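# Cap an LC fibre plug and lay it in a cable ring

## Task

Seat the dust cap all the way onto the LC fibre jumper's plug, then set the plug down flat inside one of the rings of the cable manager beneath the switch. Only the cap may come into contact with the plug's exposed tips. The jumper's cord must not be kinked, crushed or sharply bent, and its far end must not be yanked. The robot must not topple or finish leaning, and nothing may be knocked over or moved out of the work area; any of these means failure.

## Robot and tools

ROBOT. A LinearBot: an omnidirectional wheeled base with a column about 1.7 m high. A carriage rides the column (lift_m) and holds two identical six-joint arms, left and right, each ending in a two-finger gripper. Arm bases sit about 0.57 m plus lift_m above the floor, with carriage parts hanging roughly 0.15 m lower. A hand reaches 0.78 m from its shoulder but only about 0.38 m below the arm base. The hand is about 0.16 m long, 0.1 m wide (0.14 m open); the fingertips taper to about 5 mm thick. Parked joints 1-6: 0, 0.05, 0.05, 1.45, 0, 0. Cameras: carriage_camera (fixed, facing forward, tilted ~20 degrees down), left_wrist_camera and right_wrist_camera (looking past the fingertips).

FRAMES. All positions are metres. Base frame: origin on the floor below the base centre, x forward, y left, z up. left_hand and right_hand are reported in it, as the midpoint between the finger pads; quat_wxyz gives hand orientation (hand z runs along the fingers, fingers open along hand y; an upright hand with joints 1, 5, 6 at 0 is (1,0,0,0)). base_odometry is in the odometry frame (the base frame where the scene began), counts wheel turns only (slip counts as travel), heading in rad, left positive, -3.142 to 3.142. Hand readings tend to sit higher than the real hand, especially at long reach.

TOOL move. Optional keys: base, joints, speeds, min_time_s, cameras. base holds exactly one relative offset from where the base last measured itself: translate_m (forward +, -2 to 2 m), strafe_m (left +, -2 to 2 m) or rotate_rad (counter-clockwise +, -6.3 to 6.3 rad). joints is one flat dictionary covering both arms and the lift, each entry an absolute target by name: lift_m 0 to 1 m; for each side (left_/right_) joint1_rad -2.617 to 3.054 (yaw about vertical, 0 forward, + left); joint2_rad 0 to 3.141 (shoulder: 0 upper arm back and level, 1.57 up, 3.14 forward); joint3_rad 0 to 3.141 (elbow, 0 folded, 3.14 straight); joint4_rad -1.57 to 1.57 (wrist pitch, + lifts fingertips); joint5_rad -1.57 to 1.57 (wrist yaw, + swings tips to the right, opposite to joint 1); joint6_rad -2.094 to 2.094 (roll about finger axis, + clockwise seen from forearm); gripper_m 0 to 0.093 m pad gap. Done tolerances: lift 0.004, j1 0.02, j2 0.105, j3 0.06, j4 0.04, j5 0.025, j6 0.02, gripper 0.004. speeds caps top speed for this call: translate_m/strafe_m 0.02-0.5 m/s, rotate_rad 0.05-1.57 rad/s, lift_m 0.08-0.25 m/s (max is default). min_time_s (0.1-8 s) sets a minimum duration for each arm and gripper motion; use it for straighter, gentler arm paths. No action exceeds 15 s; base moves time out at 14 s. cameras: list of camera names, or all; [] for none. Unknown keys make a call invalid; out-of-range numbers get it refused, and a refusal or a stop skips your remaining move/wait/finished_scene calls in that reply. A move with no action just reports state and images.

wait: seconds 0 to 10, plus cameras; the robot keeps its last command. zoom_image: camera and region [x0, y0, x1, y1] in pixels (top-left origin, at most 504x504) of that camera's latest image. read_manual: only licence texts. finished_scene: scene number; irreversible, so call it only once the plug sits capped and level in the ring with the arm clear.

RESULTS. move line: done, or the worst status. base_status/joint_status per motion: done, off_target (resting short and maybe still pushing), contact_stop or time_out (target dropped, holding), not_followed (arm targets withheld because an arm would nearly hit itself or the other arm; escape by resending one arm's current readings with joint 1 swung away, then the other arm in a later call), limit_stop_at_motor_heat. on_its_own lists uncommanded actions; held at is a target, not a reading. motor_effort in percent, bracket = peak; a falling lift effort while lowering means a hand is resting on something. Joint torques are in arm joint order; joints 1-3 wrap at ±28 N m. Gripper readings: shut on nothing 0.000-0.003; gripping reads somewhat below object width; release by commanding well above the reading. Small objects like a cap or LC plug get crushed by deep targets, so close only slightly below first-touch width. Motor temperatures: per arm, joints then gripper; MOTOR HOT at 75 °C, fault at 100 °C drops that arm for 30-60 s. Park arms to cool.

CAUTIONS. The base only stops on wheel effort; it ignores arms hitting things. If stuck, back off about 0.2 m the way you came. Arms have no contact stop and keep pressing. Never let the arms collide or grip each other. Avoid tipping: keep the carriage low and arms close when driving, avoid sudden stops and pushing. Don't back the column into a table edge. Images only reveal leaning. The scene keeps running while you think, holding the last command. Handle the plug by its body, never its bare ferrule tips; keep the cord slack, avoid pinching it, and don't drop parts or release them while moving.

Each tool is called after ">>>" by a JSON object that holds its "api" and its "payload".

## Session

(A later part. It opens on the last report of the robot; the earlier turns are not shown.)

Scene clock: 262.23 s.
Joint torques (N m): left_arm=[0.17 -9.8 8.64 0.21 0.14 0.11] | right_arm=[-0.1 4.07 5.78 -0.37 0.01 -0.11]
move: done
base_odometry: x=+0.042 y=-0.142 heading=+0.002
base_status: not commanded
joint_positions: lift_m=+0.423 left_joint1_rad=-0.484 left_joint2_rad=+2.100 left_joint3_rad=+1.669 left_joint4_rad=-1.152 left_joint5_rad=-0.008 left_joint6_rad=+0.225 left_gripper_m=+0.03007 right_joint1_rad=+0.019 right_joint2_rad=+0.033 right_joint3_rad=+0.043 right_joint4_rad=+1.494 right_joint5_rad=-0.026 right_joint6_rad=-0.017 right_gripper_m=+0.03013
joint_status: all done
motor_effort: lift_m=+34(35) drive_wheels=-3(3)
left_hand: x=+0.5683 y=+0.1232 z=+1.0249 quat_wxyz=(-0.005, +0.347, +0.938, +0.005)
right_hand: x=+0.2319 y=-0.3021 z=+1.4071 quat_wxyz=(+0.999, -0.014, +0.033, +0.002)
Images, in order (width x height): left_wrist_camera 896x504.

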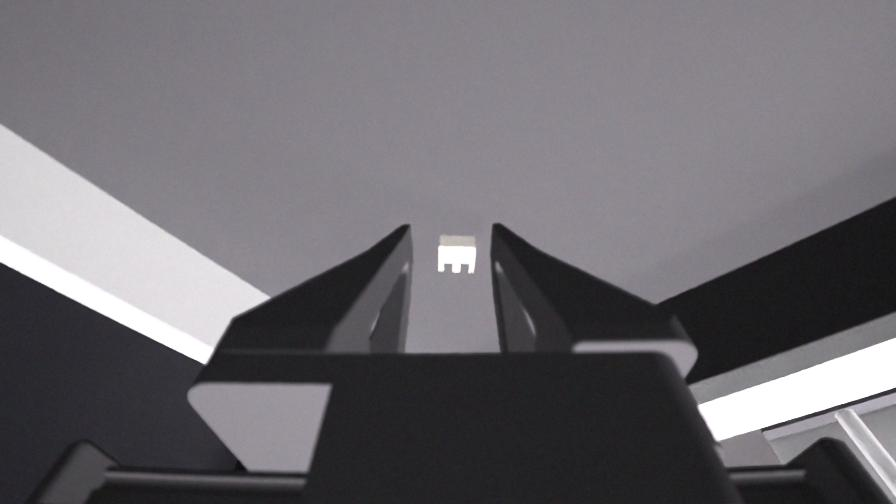

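>>> {"api": "move", "payload": {"joints": {"left_gripper_m":0.009}, "min_time_s": 3, "cameras": ["left_wrist_camera"]}}

>>> {"api": "zoom_image", "payload": {"camera": "left_wrist_camera", "region": [350, 130, 550, 330]}}

Scene clock: 269.43 s.
Joint torques (N m): left_arm=[0.16 -9.83 8.65 0.2 0.15 0.11] | right_arm=[-0.09 4.07 5.76 -0.38 0.02 -0.11]
move: done
base_odometry: x=+0.042 y=-0.142 heading=+0.002
base_status: not commanded
joint_positions: lift_m=+0.423 left_joint1_rad=-0.484 left_joint2_rad=+2.100 left_joint3_rad=+1.669 left_joint4_rad=-1.152 left_joint5_rad=-0.008 left_joint6_rad=+0.225 left_gripper_m=+0.00980 right_joint1_rad=+0.019 right_joint2_rad=+0.033 right_joint3_rad=+0.043 right_joint4_rad=+1.494 right_joint5_rad=-0.026 right_joint6_rad=-0.017 right_gripper_m=+0.03013
joint_status: all done
motor_effort: lift_m=+34(34) drive_wheels=-4(6)
left_hand: x=+0.5683 y=+0.1232 z=+1.0249 quat_wxyz=(-0.005, +0.347, +0.938, +0.005)
right_hand: x=+0.2319 y=-0.3021 z=+1.4071 quat_wxyz=(+0.999, -0.014, +0.033, +0.002)
Images, in order (width x height): left_wrist_camera 896x504.

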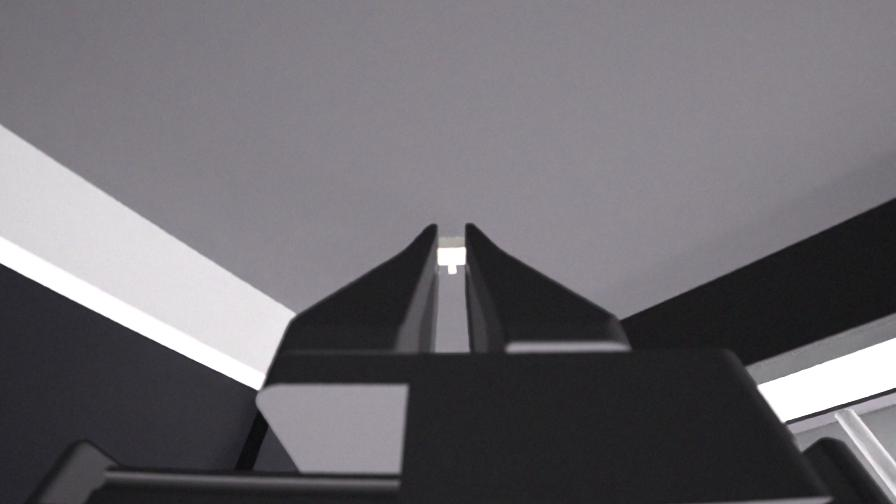

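Scaled by 2.520 from the camera's image (finer frame: 1280x720).

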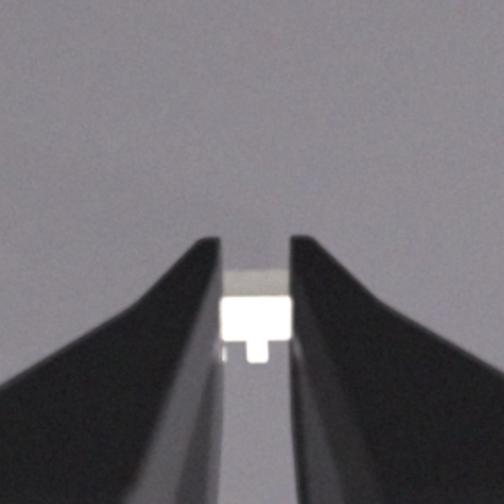

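>>> {"api": "move", "payload": {"joints": {"left_gripper_m":0.0085,"lift_m":0.463}, "speeds": {"lift_m":0.08}, "cameras": ["left_wrist_camera"]}}

>>> {"api": "move", "payload": {"joints": {"left_joint1_rad":-0.43,"left_joint2_rad":2.206,"left_joint3_rad":1.825,"left_joint4_rad":-1.178,"left_joint5_rad":0.0,"left_joint6_rad":-2.008}, "min_time_s": 3, "base": {"strafe_m":-0.08}, "speeds": {"strafe_m":0.06}}}

Scene clock: 287.67 s.
Joint torques (N m): left_arm=[0.14 -9.98 8.62 0.21 0.14 0.11] | right_arm=[-0.1 4.08 5.75 -0.37 0.01 -0.11]
Motor temperatures (°C): left_arm=[29 49 48 33 29 33 33] | right_arm=[31 36 39 30 31 30 33]
move: done
base_odometry: x=+0.042 y=-0.142 heading=+0.002
base_status: not commanded
joint_positions: lift_m=+0.463 left_joint1_rad=-0.484 left_joint2_rad=+2.101 left_joint3_rad=+1.670 left_joint4_rad=-1.153 left_joint5_rad=-0.008 left_joint6_rad=+0.225 left_gripper_m=+0.00979 right_joint1_rad=+0.019 right_joint2_rad=+0.033 right_joint3_rad=+0.043 right_joint4_rad=+1.494 right_joint5_rad=-0.026 right_joint6_rad=-0.017 right_gripper_m=+0.03013
joint_status: all done
motor_effort: lift_m=+35(42) drive_wheels=+1(5)
left_hand: x=+0.5683 y=+0.1232 z=+1.0647 quat_wxyz=(-0.006, +0.347, +0.938, +0.005)
right_hand: x=+0.2319 y=-0.3021 z=+1.4470 quat_wxyz=(+0.999, -0.014, +0.033, +0.002)
Images, in order (width x height): left_wrist_camera 896x504.

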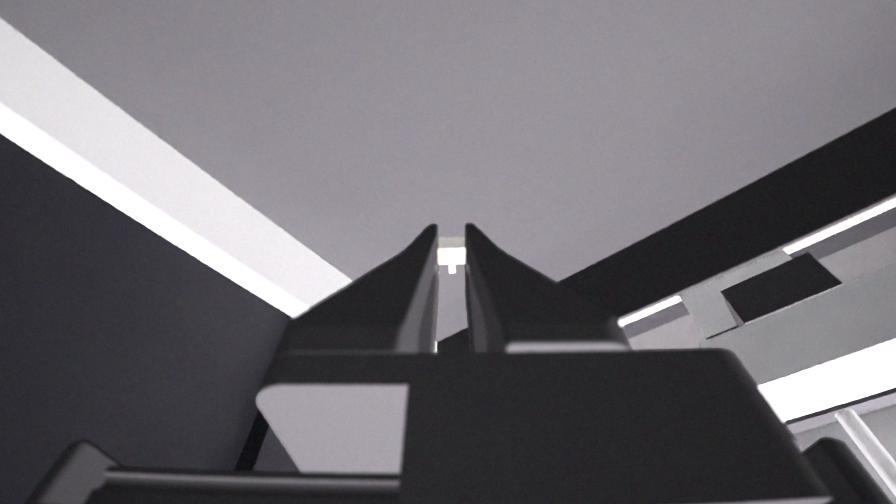

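Scene clock: 291.07 s.
Joint torques (N m): left_arm=[2.7 -4.94 11.86 1.15 0.03 -0.11] | right_arm=[-0.1 4.07 5.74 -0.38 0.01 -0.11]
move: off_target
base_odometry: x=+0.042 y=-0.222 heading=+0.002
base_status: done
joint_positions: lift_m=+0.463 left_joint1_rad=-0.463 left_joint2_rad=+2.145 left_joint3_rad=+1.765 left_joint4_rad=-1.293 left_joint5_rad=-0.005 left_joint6_rad=-1.996 left_gripper_m=+0.00979 right_joint1_rad=+0.019 right_joint2_rad=+0.033 right_joint3_rad=+0.043 right_joint4_rad=+1.494 right_joint5_rad=-0.026 right_joint6_rad=-0.017 right_gripper_m=+0.03013
joint_status: left_joint1_rad off_target (ended at -0.463, target -0.430); left_joint4_rad off_target (ended at -1.293, target -1.178); the others done
motor_effort: lift_m=+35(36) drive_wheels=+2(12)
left_hand: x=+0.5630 y=+0.1346 z=+1.0725 quat_wxyz=(-0.015, -0.693, +0.719, +0.049)
right_hand: x=+0.2319 y=-0.3021 z=+1.4470 quat_wxyz=(+0.999, -0.014, +0.033, +0.002)
pictures: carriage_camera, left_wrist_camera, right_wrist_camera
Images, in order (width x height): carriage_camera 896x504, left_wrist_camera 896x504, right_wrist_camera 896x504.

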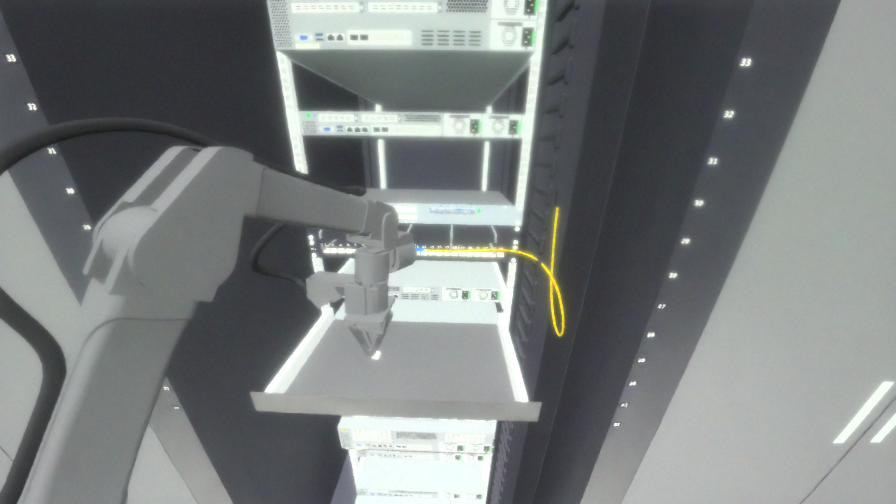

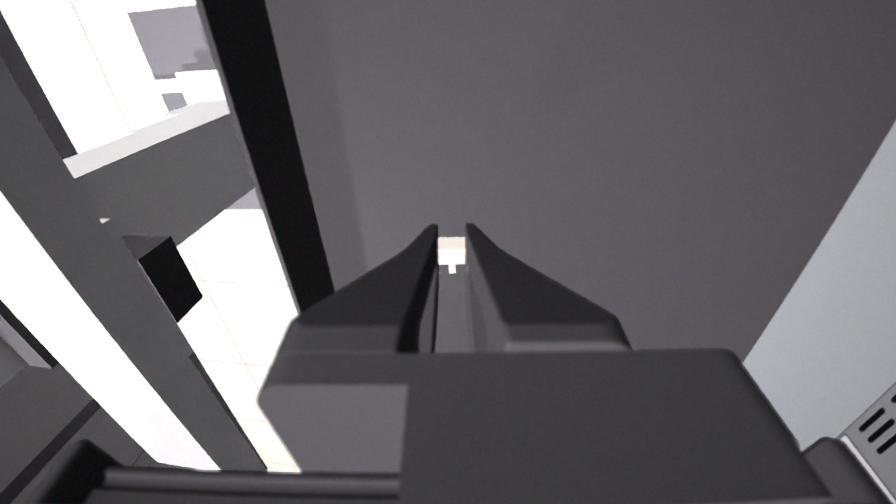

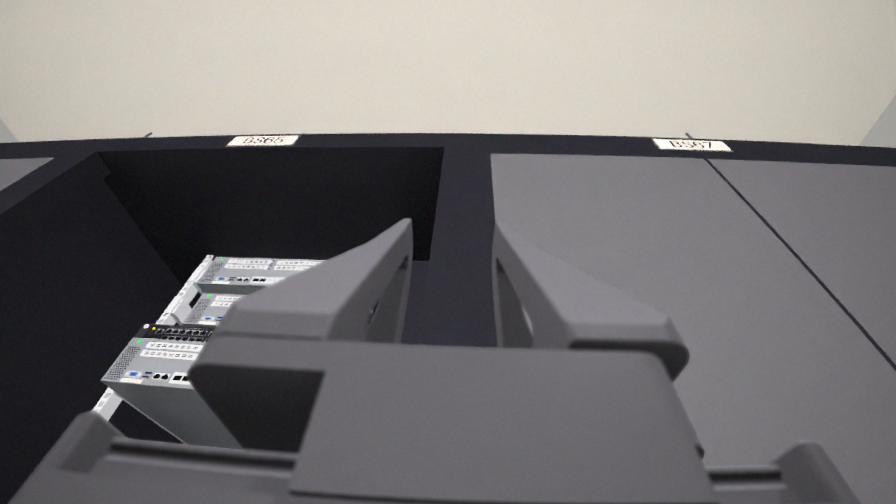

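>>> {"api": "move", "payload": {"base": {"translate_m":-0.06}, "speeds": {"translate_m":0.1}}}

>>> {"api": "zoom_image", "payload": {"camera": "carriage_camera", "region": [240, 170, 600, 420]}}

Scene clock: 310.07 s.
Joint torques (N m): left_arm=[0.24 -9.8 9.2 0.19 0.04 -0.09] | right_arm=[-0.12 4.05 5.72 -0.38 0.01 -0.11]
move: done
base_odometry: x=-0.018 y=-0.222 heading=+0.002
base_status: done
joint_positions: lift_m=+0.463 left_joint1_rad=-0.432 left_joint2_rad=+2.197 left_joint3_rad=+1.796 left_joint4_rad=-1.189 left_joint5_rad=-0.005 left_joint6_rad=-1.998 left_gripper_m=+0.00979 right_joint1_rad=+0.019 right_joint2_rad=+0.033 right_joint3_rad=+0.043 right_joint4_rad=+1.493 right_joint5_rad=-0.026 right_joint6_rad=-0.017 right_gripper_m=+0.03013
joint_status: not commanded
on_its_own: left_joint1_rad moved +0.031 to your old target -0.430; left_joint4_rad moved +0.104 to your old target -1.178
motor_effort: lift_m=+35(35) drive_wheels=+0(10)
left_hand: x=+0.5962 y=+0.1323 z=+1.0582 quat_wxyz=(-0.001, -0.705, +0.709, +0.010)
right_hand: x=+0.2320 y=-0.3021 z=+1.4470 quat_wxyz=(+0.999, -0.014, +0.033, +0.002)
pictures: carriage_camera, left_wrist_camera, right_wrist_camera
Images, in order (width x height): carriage_camera 896x504, left_wrist_camera 896x504, right_wrist_camera 896x504.

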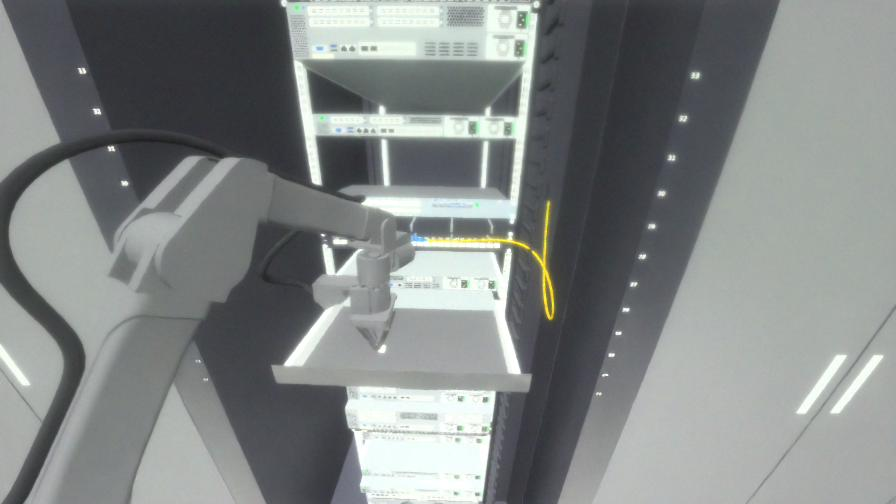

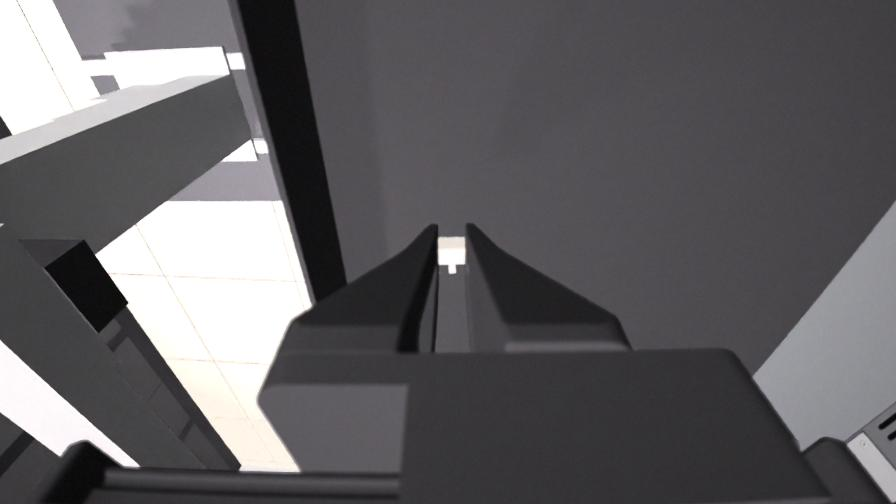

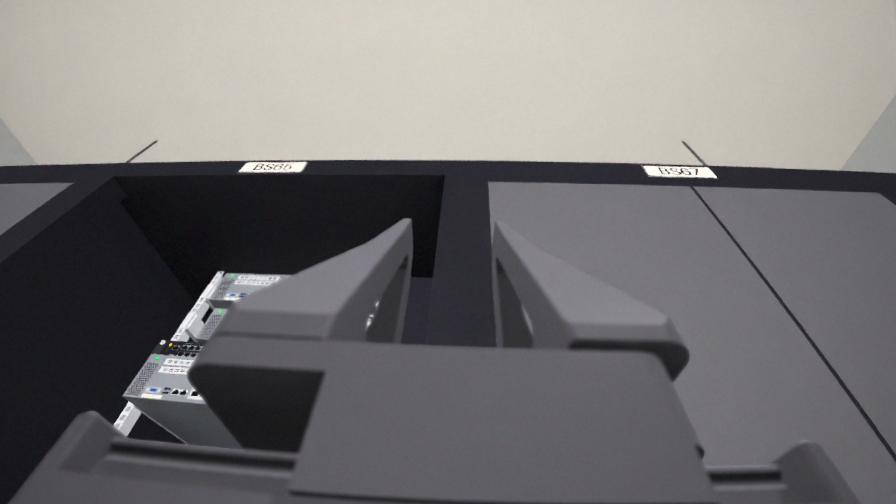

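Scaled by 1.400 from the camera's image (finer frame: 1280x720).

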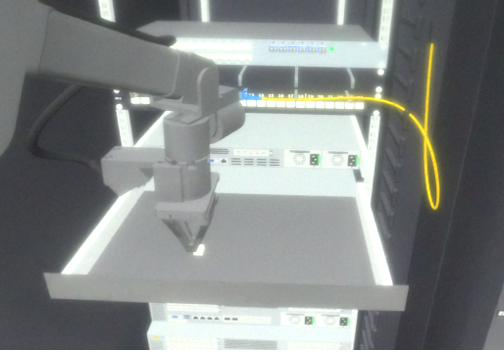

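>>> {"api": "move", "payload": {"base": {"translate_m":0.02}, "speeds": {"translate_m":0.05,"lift_m":0.08}, "joints": {"lift_m":0.436}, "cameras": ["left_wrist_camera"]}}

>>> {"api": "move", "payload": {"joints": {"lift_m":0.431}, "speeds": {"lift_m":0.08}, "cameras": ["left_wrist_camera"]}}

>>> {"api": "zoom_image", "payload": {"camera": "left_wrist_camera", "region": [350, 130, 550, 330]}}

Scene clock: 324.40 s.
Joint torques (N m): left_arm=[0.23 -9.87 8.99 0.16 0.03 -0.09] | right_arm=[-0.12 4.07 5.74 -0.37 0.01 -0.11]
move: done
base_odometry: x=+0.002 y=-0.222 heading=+0.002
base_status: done
joint_positions: lift_m=+0.436 left_joint1_rad=-0.432 left_joint2_rad=+2.199 left_joint3_rad=+1.799 left_joint4_rad=-1.185 left_joint5_rad=-0.005 left_joint6_rad=-1.998 left_gripper_m=+0.00979 right_joint1_rad=+0.019 right_joint2_rad=+0.033 right_joint3_rad=+0.043 right_joint4_rad=+1.493 right_joint5_rad=-0.026 right_joint6_rad=-0.017 right_gripper_m=+0.03013
joint_status: all done
motor_effort: lift_m=+34(35) drive_wheels=+2(13)
left_hand: x=+0.5977 y=+0.1316 z=+1.0313 quat_wxyz=(+0.000, -0.705, +0.709, +0.007)
right_hand: x=+0.2321 y=-0.3021 z=+1.4201 quat_wxyz=(+0.999, -0.014, +0.033, +0.002)
Images, in order (width x height): left_wrist_camera 896x504.

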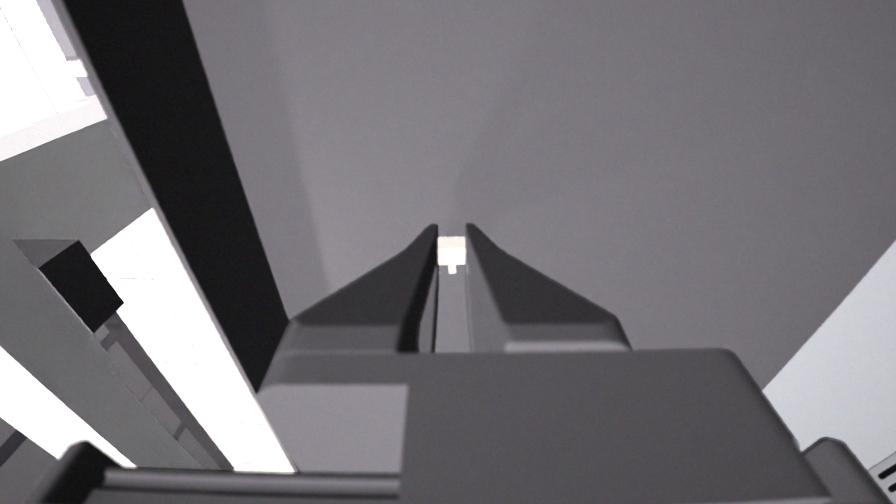

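Scene clock: 324.83 s.
Joint torques (N m): left_arm=[0.21 -10.18 8.81 0.16 0.03 -0.08] | right_arm=[-0.12 4.14 5.75 -0.36 0.01 -0.11]
move: done
base_odometry: x=+0.002 y=-0.222 heading=+0.002
base_status: not commanded
joint_positions: lift_m=+0.431 left_joint1_rad=-0.432 left_joint2_rad=+2.202 left_joint3_rad=+1.802 left_joint4_rad=-1.184 left_joint5_rad=-0.005 left_joint6_rad=-1.998 left_gripper_m=+0.00979 right_joint1_rad=+0.019 right_joint2_rad=+0.033 right_joint3_rad=+0.043 right_joint4_rad=+1.493 right_joint5_rad=-0.026 right_joint6_rad=-0.017 right_gripper_m=+0.03013
joint_status: all done
motor_effort: lift_m=+34(35) drive_wheels=+1(5)
left_hand: x=+0.5984 y=+0.1313 z=+1.0256 quat_wxyz=(+0.000, -0.705, +0.709, +0.007)
right_hand: x=+0.2321 y=-0.3021 z=+1.4151 quat_wxyz=(+0.999, -0.014, +0.033, +0.002)
Images, in order (width x height): left_wrist_camera 896x504.

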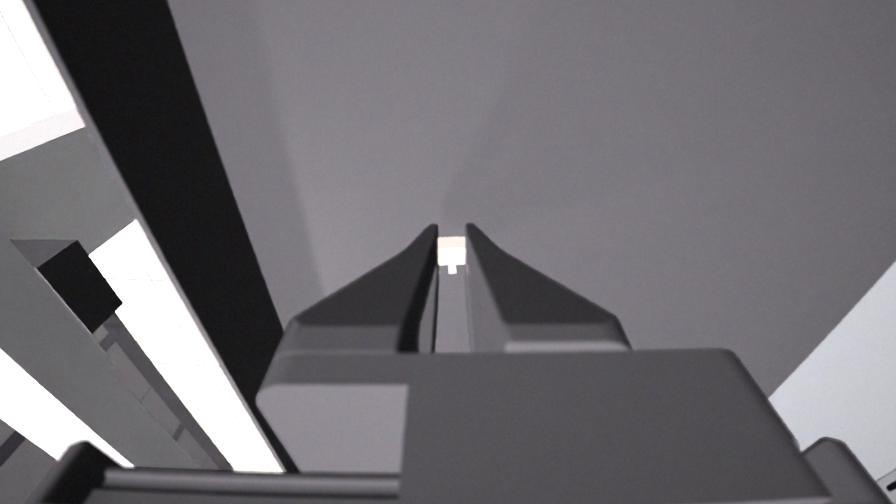

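Scaled by 2.520 from the camera's image (finer frame: 1280x720).

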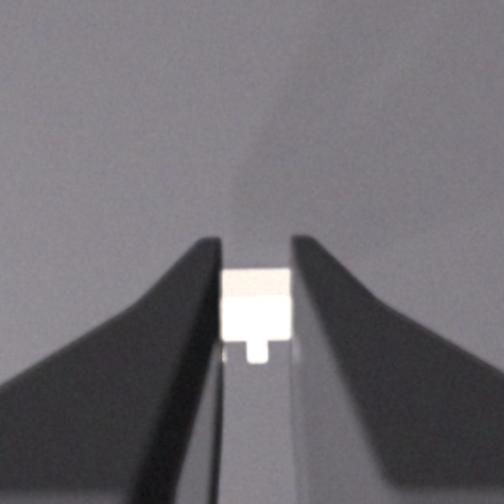

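>>> {"api": "move", "payload": {"joints": {"left_gripper_m":0.02}, "min_time_s": 2, "cameras": ["left_wrist_camera"]}}

>>> {"api": "zoom_image", "payload": {"camera": "left_wrist_camera", "region": [350, 130, 550, 330]}}

>>> {"api": "move", "payload": {"joints": {"lift_m":0.48}, "speeds": {"lift_m":0.1}, "cameras": ["left_wrist_camera"]}}

>>> {"api": "zoom_image", "payload": {"camera": "left_wrist_camera", "region": [400, 90, 500, 190]}}

Scene clock: 332.60 s.
Joint torques (N m): left_arm=[0.24 -10.18 8.81 0.15 0.03 -0.08] | right_arm=[-0.13 4.1 5.76 -0.37 0.01 -0.11]
move: done
base_odometry: x=+0.002 y=-0.222 heading=+0.002
base_status: not commanded
joint_positions: lift_m=+0.431 left_joint1_rad=-0.432 left_joint2_rad=+2.202 left_joint3_rad=+1.802 left_joint4_rad=-1.184 left_joint5_rad=-0.005 left_joint6_rad=-1.998 left_gripper_m=+0.01989 right_joint1_rad=+0.019 right_joint2_rad=+0.033 right_joint3_rad=+0.043 right_joint4_rad=+1.493 right_joint5_rad=-0.026 right_joint6_rad=-0.017 right_gripper_m=+0.03013
joint_status: all done
motor_effort: lift_m=+34(34) drive_wheels=+0(6)
left_hand: x=+0.5984 y=+0.1313 z=+1.0256 quat_wxyz=(+0.000, -0.705, +0.709, +0.007)
right_hand: x=+0.2321 y=-0.3021 z=+1.4151 quat_wxyz=(+0.999, -0.014, +0.033, +0.002)
Images, in order (width x height): left_wrist_camera 896x504.

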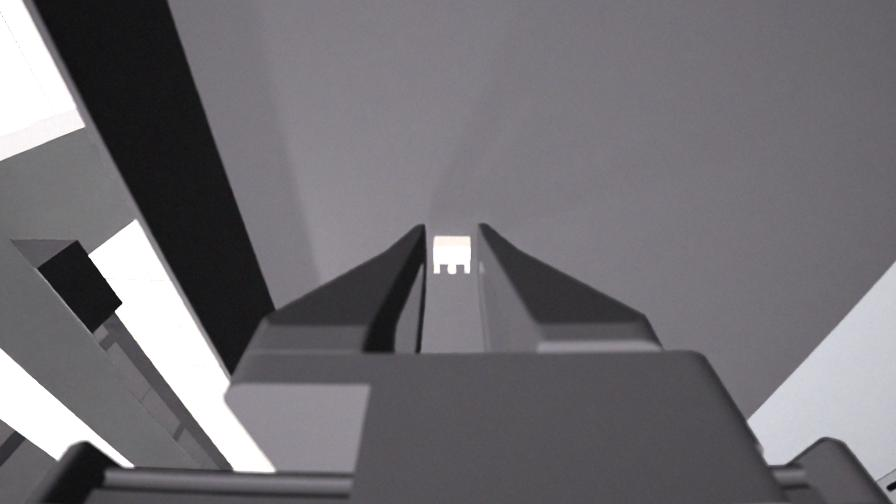

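Scaled by 2.520 from the camera's image (finer frame: 1280x720).

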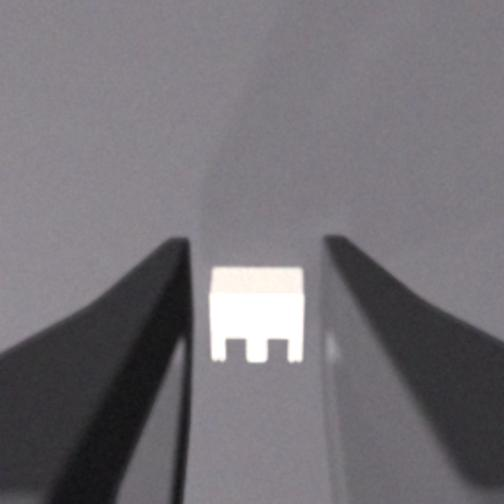

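Scene clock: 333.47 s.
Joint torques (N m): left_arm=[0.25 -10.37 8.64 0.14 0.04 -0.09] | right_arm=[-0.12 4.07 5.75 -0.37 0.01 -0.11]
move: done
base_odometry: x=+0.002 y=-0.222 heading=+0.002
base_status: not commanded
joint_positions: lift_m=+0.480 left_joint1_rad=-0.432 left_joint2_rad=+2.204 left_joint3_rad=+1.803 left_joint4_rad=-1.184 left_joint5_rad=-0.005 left_joint6_rad=-1.998 left_gripper_m=+0.01989 right_joint1_rad=+0.019 right_joint2_rad=+0.033 right_joint3_rad=+0.043 right_joint4_rad=+1.493 right_joint5_rad=-0.026 right_joint6_rad=-0.017 right_gripper_m=+0.03013
joint_status: all done
motor_effort: lift_m=+35(43) drive_wheels=+0(4)
left_hand: x=+0.5986 y=+0.1312 z=+1.0741 quat_wxyz=(+0.000, -0.705, +0.709, +0.008)
right_hand: x=+0.2321 y=-0.3021 z=+1.4641 quat_wxyz=(+0.999, -0.014, +0.033, +0.002)
Images, in order (width x height): left_wrist_camera 896x504.

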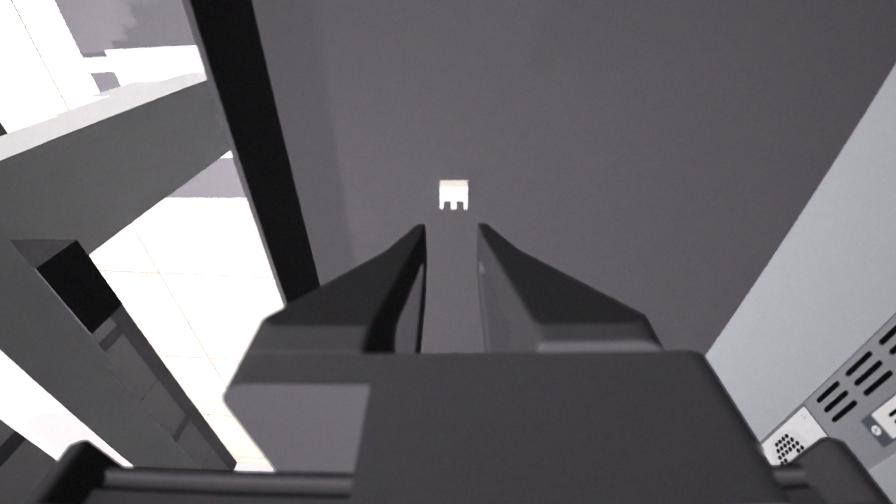

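Scaled by 5.040 from the camera's image (finer frame: 1280x720).

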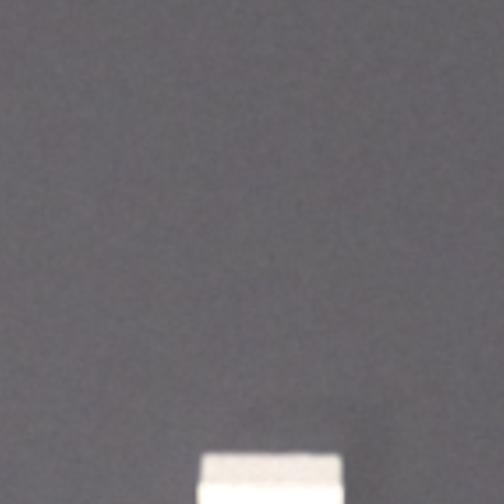

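>>> {"api": "move", "payload": {"base": {"strafe_m":0.0095}, "speeds": {"strafe_m":0.03}, "cameras": []}}

>>> {"api": "move", "payload": {"joints": {"lift_m":0.4305}, "speeds": {"lift_m":0.08}, "cameras": ["left_wrist_camera"]}}

>>> {"api": "zoom_image", "payload": {"camera": "left_wrist_camera", "region": [350, 130, 550, 330]}}

Scene clock: 353.60 s.
Joint torques (N m): left_arm=[0.14 -10.36 8.68 0.14 0.02 -0.08] | right_arm=[-0.1 4.08 5.74 -0.37 0.01 -0.11]
move: done
base_odometry: x=+0.002 y=-0.212 heading=+0.002
base_status: done
joint_positions: lift_m=+0.480 left_joint1_rad=-0.431 left_joint2_rad=+2.204 left_joint3_rad=+1.803 left_joint4_rad=-1.184 left_joint5_rad=-0.005 left_joint6_rad=-1.998 left_gripper_m=+0.01989 right_joint1_rad=+0.019 right_joint2_rad=+0.033 right_joint3_rad=+0.043 right_joint4_rad=+1.493 right_joint5_rad=-0.026 right_joint6_rad=-0.017 right_gripper_m=+0.03013
joint_status: not commanded
motor_effort: lift_m=+35(35) drive_wheels=+2(5)
left_hand: x=+0.5988 y=+0.1316 z=+1.0741 quat_wxyz=(+0.000, -0.706, +0.708, +0.008)
right_hand: x=+0.2321 y=-0.3021 z=+1.4641 quat_wxyz=(+0.999, -0.014, +0.033, +0.001)

Scene clock: 354.60 s.
Joint torques (N m): left_arm=[0.18 -10.5 8.59 0.14 0.04 -0.09] | right_arm=[-0.08 4.07 5.75 -0.37 0.01 -0.11]
move: done
base_odometry: x=+0.002 y=-0.212 heading=+0.002
base_status: not commanded
joint_positions: lift_m=+0.431 left_joint1_rad=-0.431 left_joint2_rad=+2.205 left_joint3_rad=+1.804 left_joint4_rad=-1.184 left_joint5_rad=-0.005 left_joint6_rad=-1.998 left_gripper_m=+0.01989 right_joint1_rad=+0.019 right_joint2_rad=+0.033 right_joint3_rad=+0.043 right_joint4_rad=+1.493 right_joint5_rad=-0.026 right_joint6_rad=-0.017 right_gripper_m=+0.03013
joint_status: all done
motor_effort: lift_m=+35(36) drive_wheels=+4(6)
left_hand: x=+0.5991 y=+0.1315 z=+1.0244 quat_wxyz=(+0.000, -0.706, +0.708, +0.007)
right_hand: x=+0.2321 y=-0.3021 z=+1.4146 quat_wxyz=(+0.999, -0.014, +0.033, +0.001)
Images, in order (width x height): left_wrist_camera 896x504.

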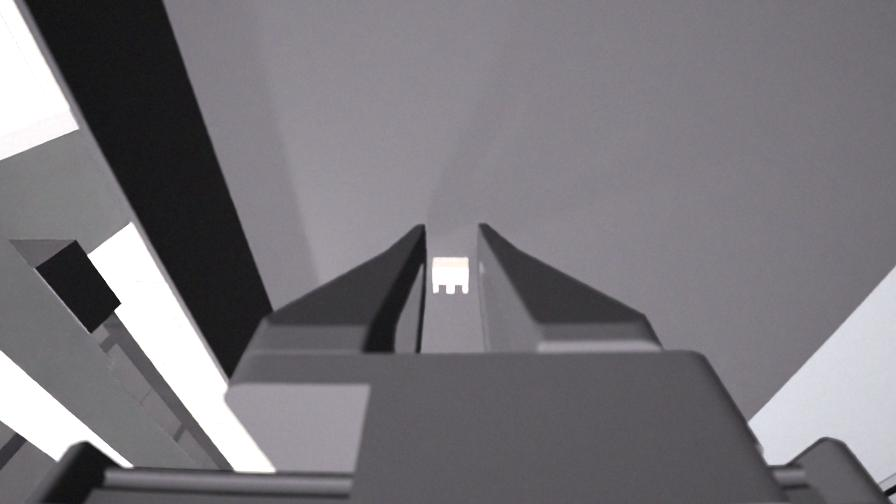

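Scaled by 2.520 from the camera's image (finer frame: 1280x720).

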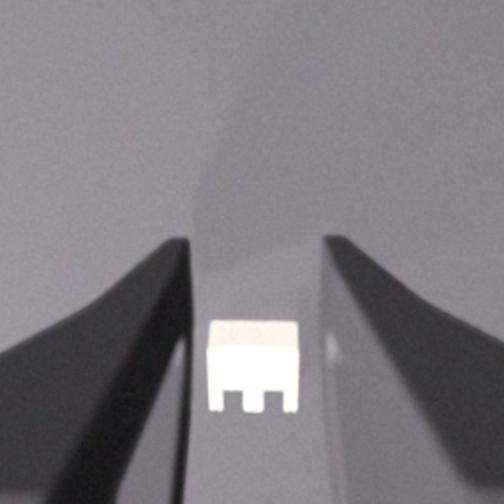

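>>> {"api": "move", "payload": {"joints": {"left_gripper_m":0.0083}, "min_time_s": 3, "cameras": []}}

>>> {"api": "move", "payload": {"joints": {"lift_m":0.46}, "speeds": {"lift_m":0.08}, "cameras": ["left_wrist_camera"]}}

>>> {"api": "zoom_image", "payload": {"camera": "left_wrist_camera", "region": [350, 130, 550, 330]}}

Scene clock: 361.80 s.
Joint torques (N m): left_arm=[0.14 -10.47 8.57 0.14 0.03 -0.09] | right_arm=[-0.08 4.07 5.75 -0.37 0.01 -0.11]
move: done
base_odometry: x=+0.002 y=-0.212 heading=+0.002
base_status: not commanded
joint_positions: lift_m=+0.431 left_joint1_rad=-0.431 left_joint2_rad=+2.205 left_joint3_rad=+1.804 left_joint4_rad=-1.184 left_joint5_rad=-0.005 left_joint6_rad=-1.998 left_gripper_m=+0.00843 right_joint1_rad=+0.019 right_joint2_rad=+0.033 right_joint3_rad=+0.043 right_joint4_rad=+1.493 right_joint5_rad=-0.026 right_joint6_rad=-0.017 right_gripper_m=+0.03013
joint_status: all done
motor_effort: lift_m=+35(35) drive_wheels=+2(5)
left_hand: x=+0.5991 y=+0.1315 z=+1.0244 quat_wxyz=(+0.000, -0.706, +0.708, +0.007)
right_hand: x=+0.2321 y=-0.3021 z=+1.4146 quat_wxyz=(+0.999, -0.014, +0.033, +0.001)

Scene clock: 362.53 s.
Joint torques (N m): left_arm=[0.17 -10.48 8.44 0.14 0.03 -0.09] | right_arm=[-0.06 4.12 5.75 -0.32 0.01 -0.11]
move: done
base_odometry: x=+0.002 y=-0.212 heading=+0.002
base_status: not commanded
joint_positions: lift_m=+0.460 left_joint1_rad=-0.431 left_joint2_rad=+2.206 left_joint3_rad=+1.805 left_joint4_rad=-1.184 left_joint5_rad=-0.005 left_joint6_rad=-1.998 left_gripper_m=+0.00843 right_joint1_rad=+0.019 right_joint2_rad=+0.033 right_joint3_rad=+0.043 right_joint4_rad=+1.493 right_joint5_rad=-0.026 right_joint6_rad=-0.017 right_gripper_m=+0.03013
joint_status: all done
motor_effort: lift_m=+35(43) drive_wheels=-1(3)
left_hand: x=+0.5994 y=+0.1314 z=+1.0538 quat_wxyz=(+0.000, -0.706, +0.708, +0.007)
right_hand: x=+0.2321 y=-0.3021 z=+1.4440 quat_wxyz=(+0.999, -0.014, +0.033, +0.001)
Images, in order (width x height): left_wrist_camera 896x504.

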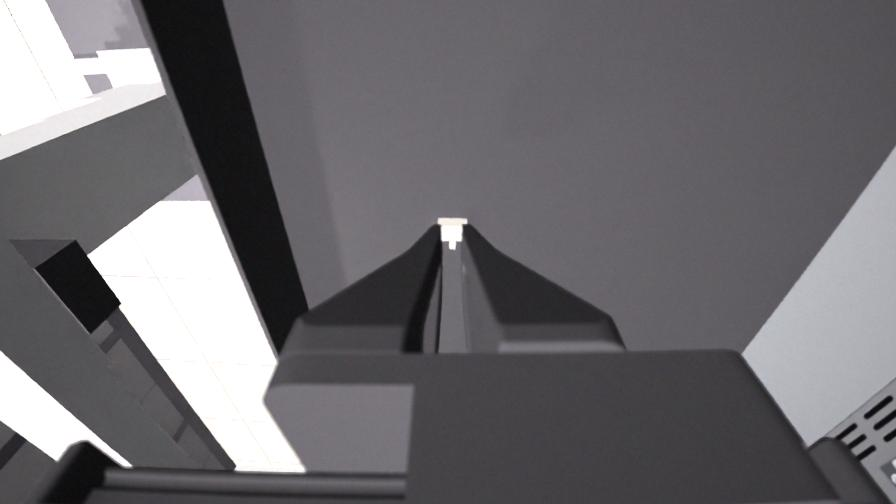

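Scaled by 2.520 from the camera's image (finer frame: 1280x720).

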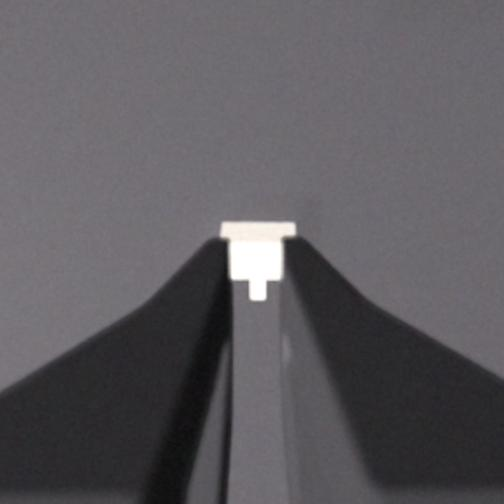

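>>> {"api": "move", "payload": {"joints": {"lift_m":0.5}, "cameras": ["left_wrist_camera","carriage_camera"]}}

>>> {"api": "zoom_image", "payload": {"camera": "carriage_camera", "region": [340, 300, 420, 380]}}

>>> {"api": "zoom_image", "payload": {"camera": "left_wrist_camera", "region": [410, 200, 490, 280]}}

Scene clock: 374.97 s.
Joint torques (N m): left_arm=[0.14 -10.69 8.16 0.14 0.03 -0.09] | right_arm=[-0.08 4.07 5.74 -0.36 0.01 -0.11]
move: done
base_odometry: x=+0.002 y=-0.212 heading=+0.002
base_status: not commanded
joint_positions: lift_m=+0.500 left_joint1_rad=-0.431 left_joint2_rad=+2.207 left_joint3_rad=+1.808 left_joint4_rad=-1.182 left_joint5_rad=-0.005 left_joint6_rad=-1.998 left_gripper_m=+0.00843 right_joint1_rad=+0.019 right_joint2_rad=+0.033 right_joint3_rad=+0.043 right_joint4_rad=+1.493 right_joint5_rad=-0.026 right_joint6_rad=-0.017 right_gripper_m=+0.03013
joint_status: all done
motor_effort: lift_m=+34(43) drive_wheels=+3(5)
left_hand: x=+0.6004 y=+0.1309 z=+1.0943 quat_wxyz=(+0.001, -0.706, +0.708, +0.006)
right_hand: x=+0.2321 y=-0.3021 z=+1.4841 quat_wxyz=(+0.999, -0.014, +0.033, +0.001)
pictures: carriage_camera, left_wrist_camera
Images, in order (width x height): carriage_camera 896x504, left_wrist_camera 896x504.

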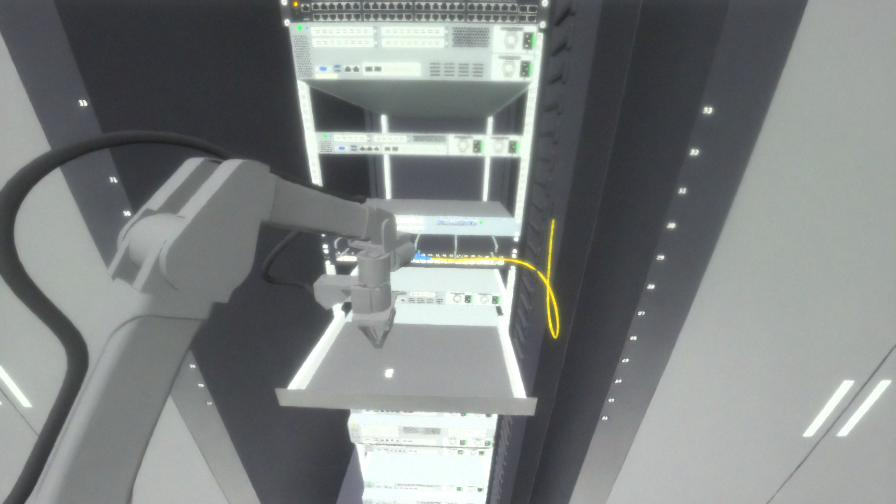

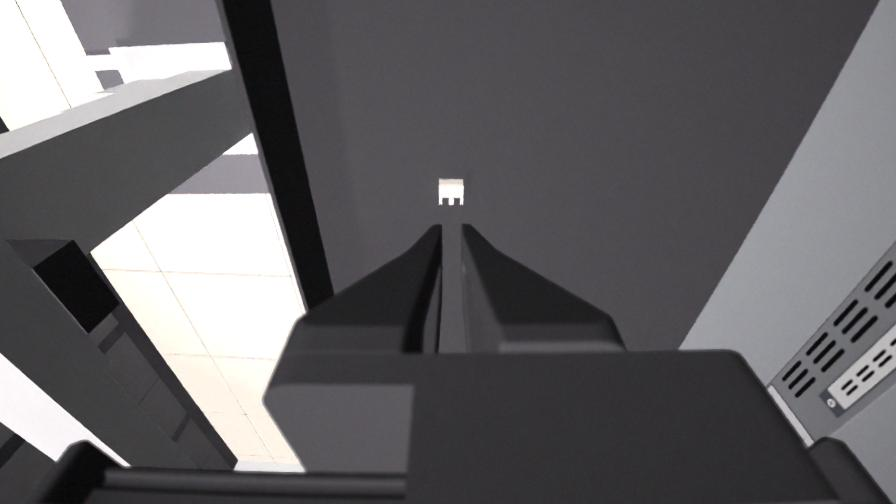

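Scaled by 6.300 from the camera's image (finer frame: 1280x720).

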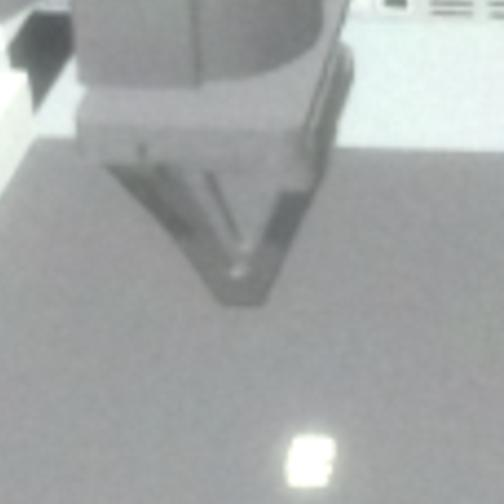

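Scaled by 6.300 from the camera's image (finer frame: 1280x720).

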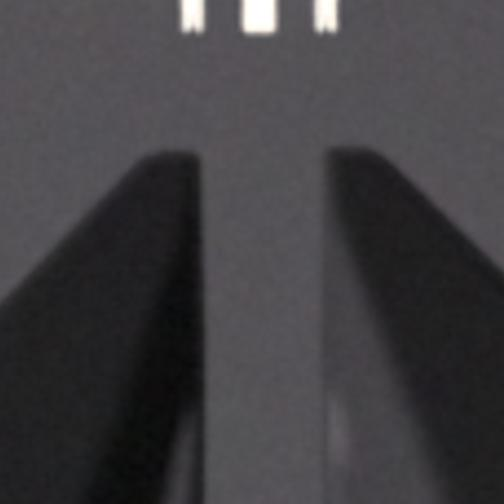

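>>> {"api": "move", "payload": {"base": {"strafe_m":-0.005}, "speeds": {"strafe_m":0.03,"lift_m":0.1}, "joints": {"lift_m":0.446,"left_gripper_m":0.025}, "cameras": ["left_wrist_camera"]}}

>>> {"api": "zoom_image", "payload": {"camera": "left_wrist_camera", "region": [350, 130, 550, 330]}}

Scene clock: 385.50 s.
Joint torques (N m): left_arm=[0.14 -10.63 8.17 0.14 0.02 -0.09] | right_arm=[-0.13 4.04 5.74 -0.36 0.02 -0.11]
move: done
base_odometry: x=+0.002 y=-0.217 heading=+0.002
base_status: done
joint_positions: lift_m=+0.446 left_joint1_rad=-0.431 left_joint2_rad=+2.207 left_joint3_rad=+1.808 left_joint4_rad=-1.182 left_joint5_rad=-0.005 left_joint6_rad=-1.998 left_gripper_m=+0.02487 right_joint1_rad=+0.019 right_joint2_rad=+0.033 right_joint3_rad=+0.043 right_joint4_rad=+1.493 right_joint5_rad=-0.026 right_joint6_rad=-0.017 right_gripper_m=+0.03013
joint_status: all done
motor_effort: lift_m=+35(35) drive_wheels=+0(6)
left_hand: x=+0.6005 y=+0.1308 z=+1.0403 quat_wxyz=(+0.001, -0.706, +0.708, +0.005)
right_hand: x=+0.2320 y=-0.3021 z=+1.4301 quat_wxyz=(+0.999, -0.014, +0.033, +0.002)
Images, in order (width x height): left_wrist_camera 896x504.

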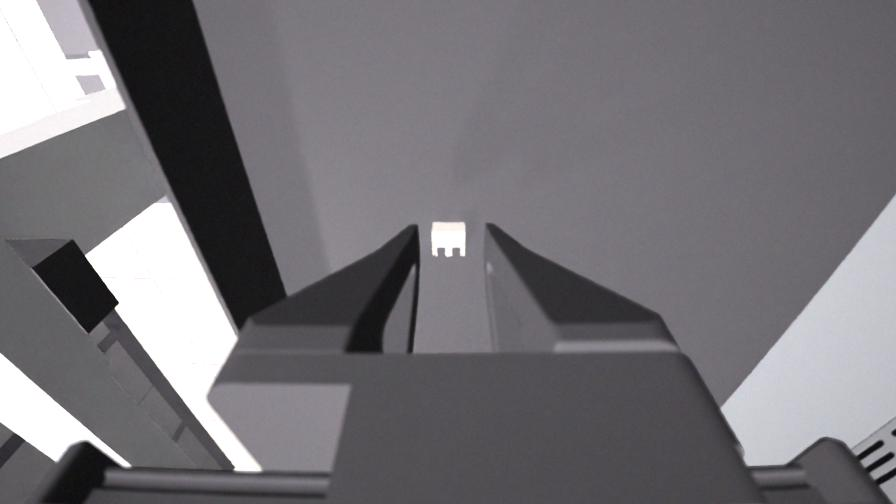

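Scaled by 2.520 from the camera's image (finer frame: 1280x720).

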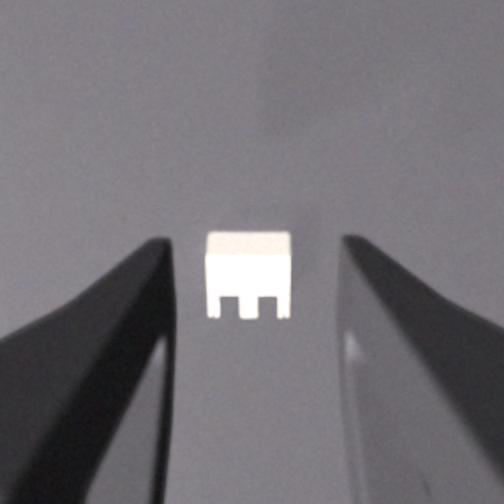

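>>> {"api": "move", "payload": {"base": {"strafe_m":0.002}, "speeds": {"strafe_m":0.02,"lift_m":0.08}, "joints": {"lift_m":0.431}, "cameras": ["left_wrist_camera"]}}

>>> {"api": "zoom_image", "payload": {"camera": "left_wrist_camera", "region": [350, 130, 550, 330]}}

Scene clock: 392.40 s.
Joint torques (N m): left_arm=[0.02 -10.74 8.13 0.12 0.03 -0.08] | right_arm=[-0.09 4.07 5.75 -0.38 0.01 -0.11]
Motor temperatures (°C): left_arm=[29 54 50 32 29 33 33] | right_arm=[31 36 39 30 31 30 33]
move: done
base_odometry: x=+0.002 y=-0.215 heading=+0.002
base_status: done
joint_positions: lift_m=+0.431 left_joint1_rad=-0.429 left_joint2_rad=+2.208 left_joint3_rad=+1.809 left_joint4_rad=-1.181 left_joint5_rad=-0.005 left_joint6_rad=-1.998 left_gripper_m=+0.02487 right_joint1_rad=+0.019 right_joint2_rad=+0.033 right_joint3_rad=+0.043 right_joint4_rad=+1.493 right_joint5_rad=-0.026 right_joint6_rad=-0.017 right_gripper_m=+0.03013
joint_status: all done
motor_effort: lift_m=+34(36) drive_wheels=+0(4)
left_hand: x=+0.6009 y=+0.1313 z=+1.0249 quat_wxyz=(+0.001, -0.706, +0.708, +0.005)
right_hand: x=+0.2320 y=-0.3021 z=+1.4151 quat_wxyz=(+0.999, -0.014, +0.033, +0.001)
Images, in order (width x height): left_wrist_camera 896x504.

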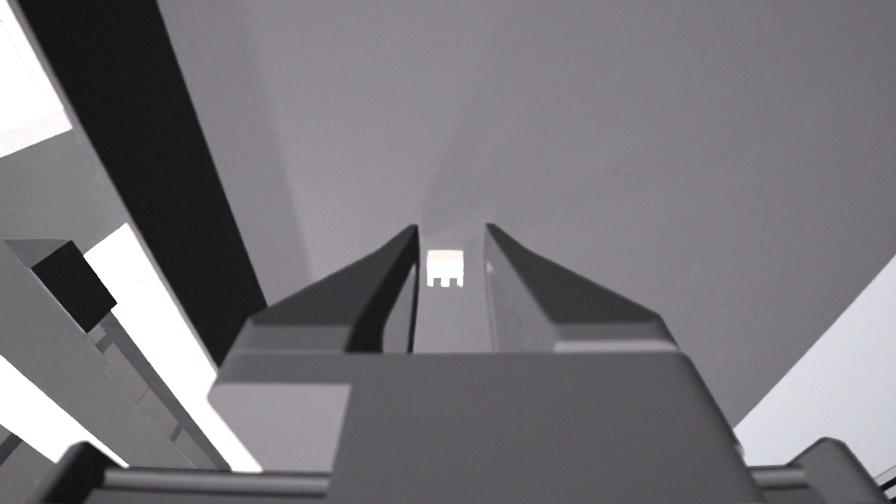

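Scaled by 2.520 from the camera's image (finer frame: 1280x720).

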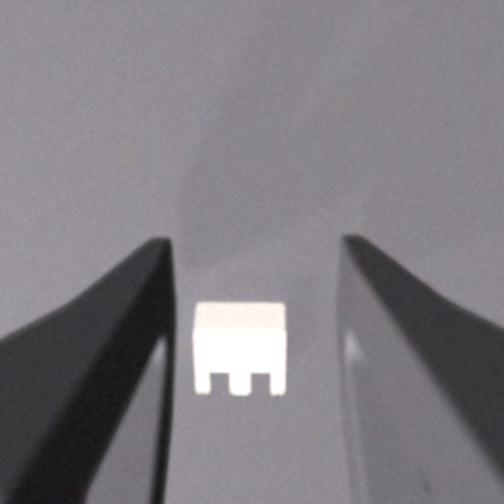

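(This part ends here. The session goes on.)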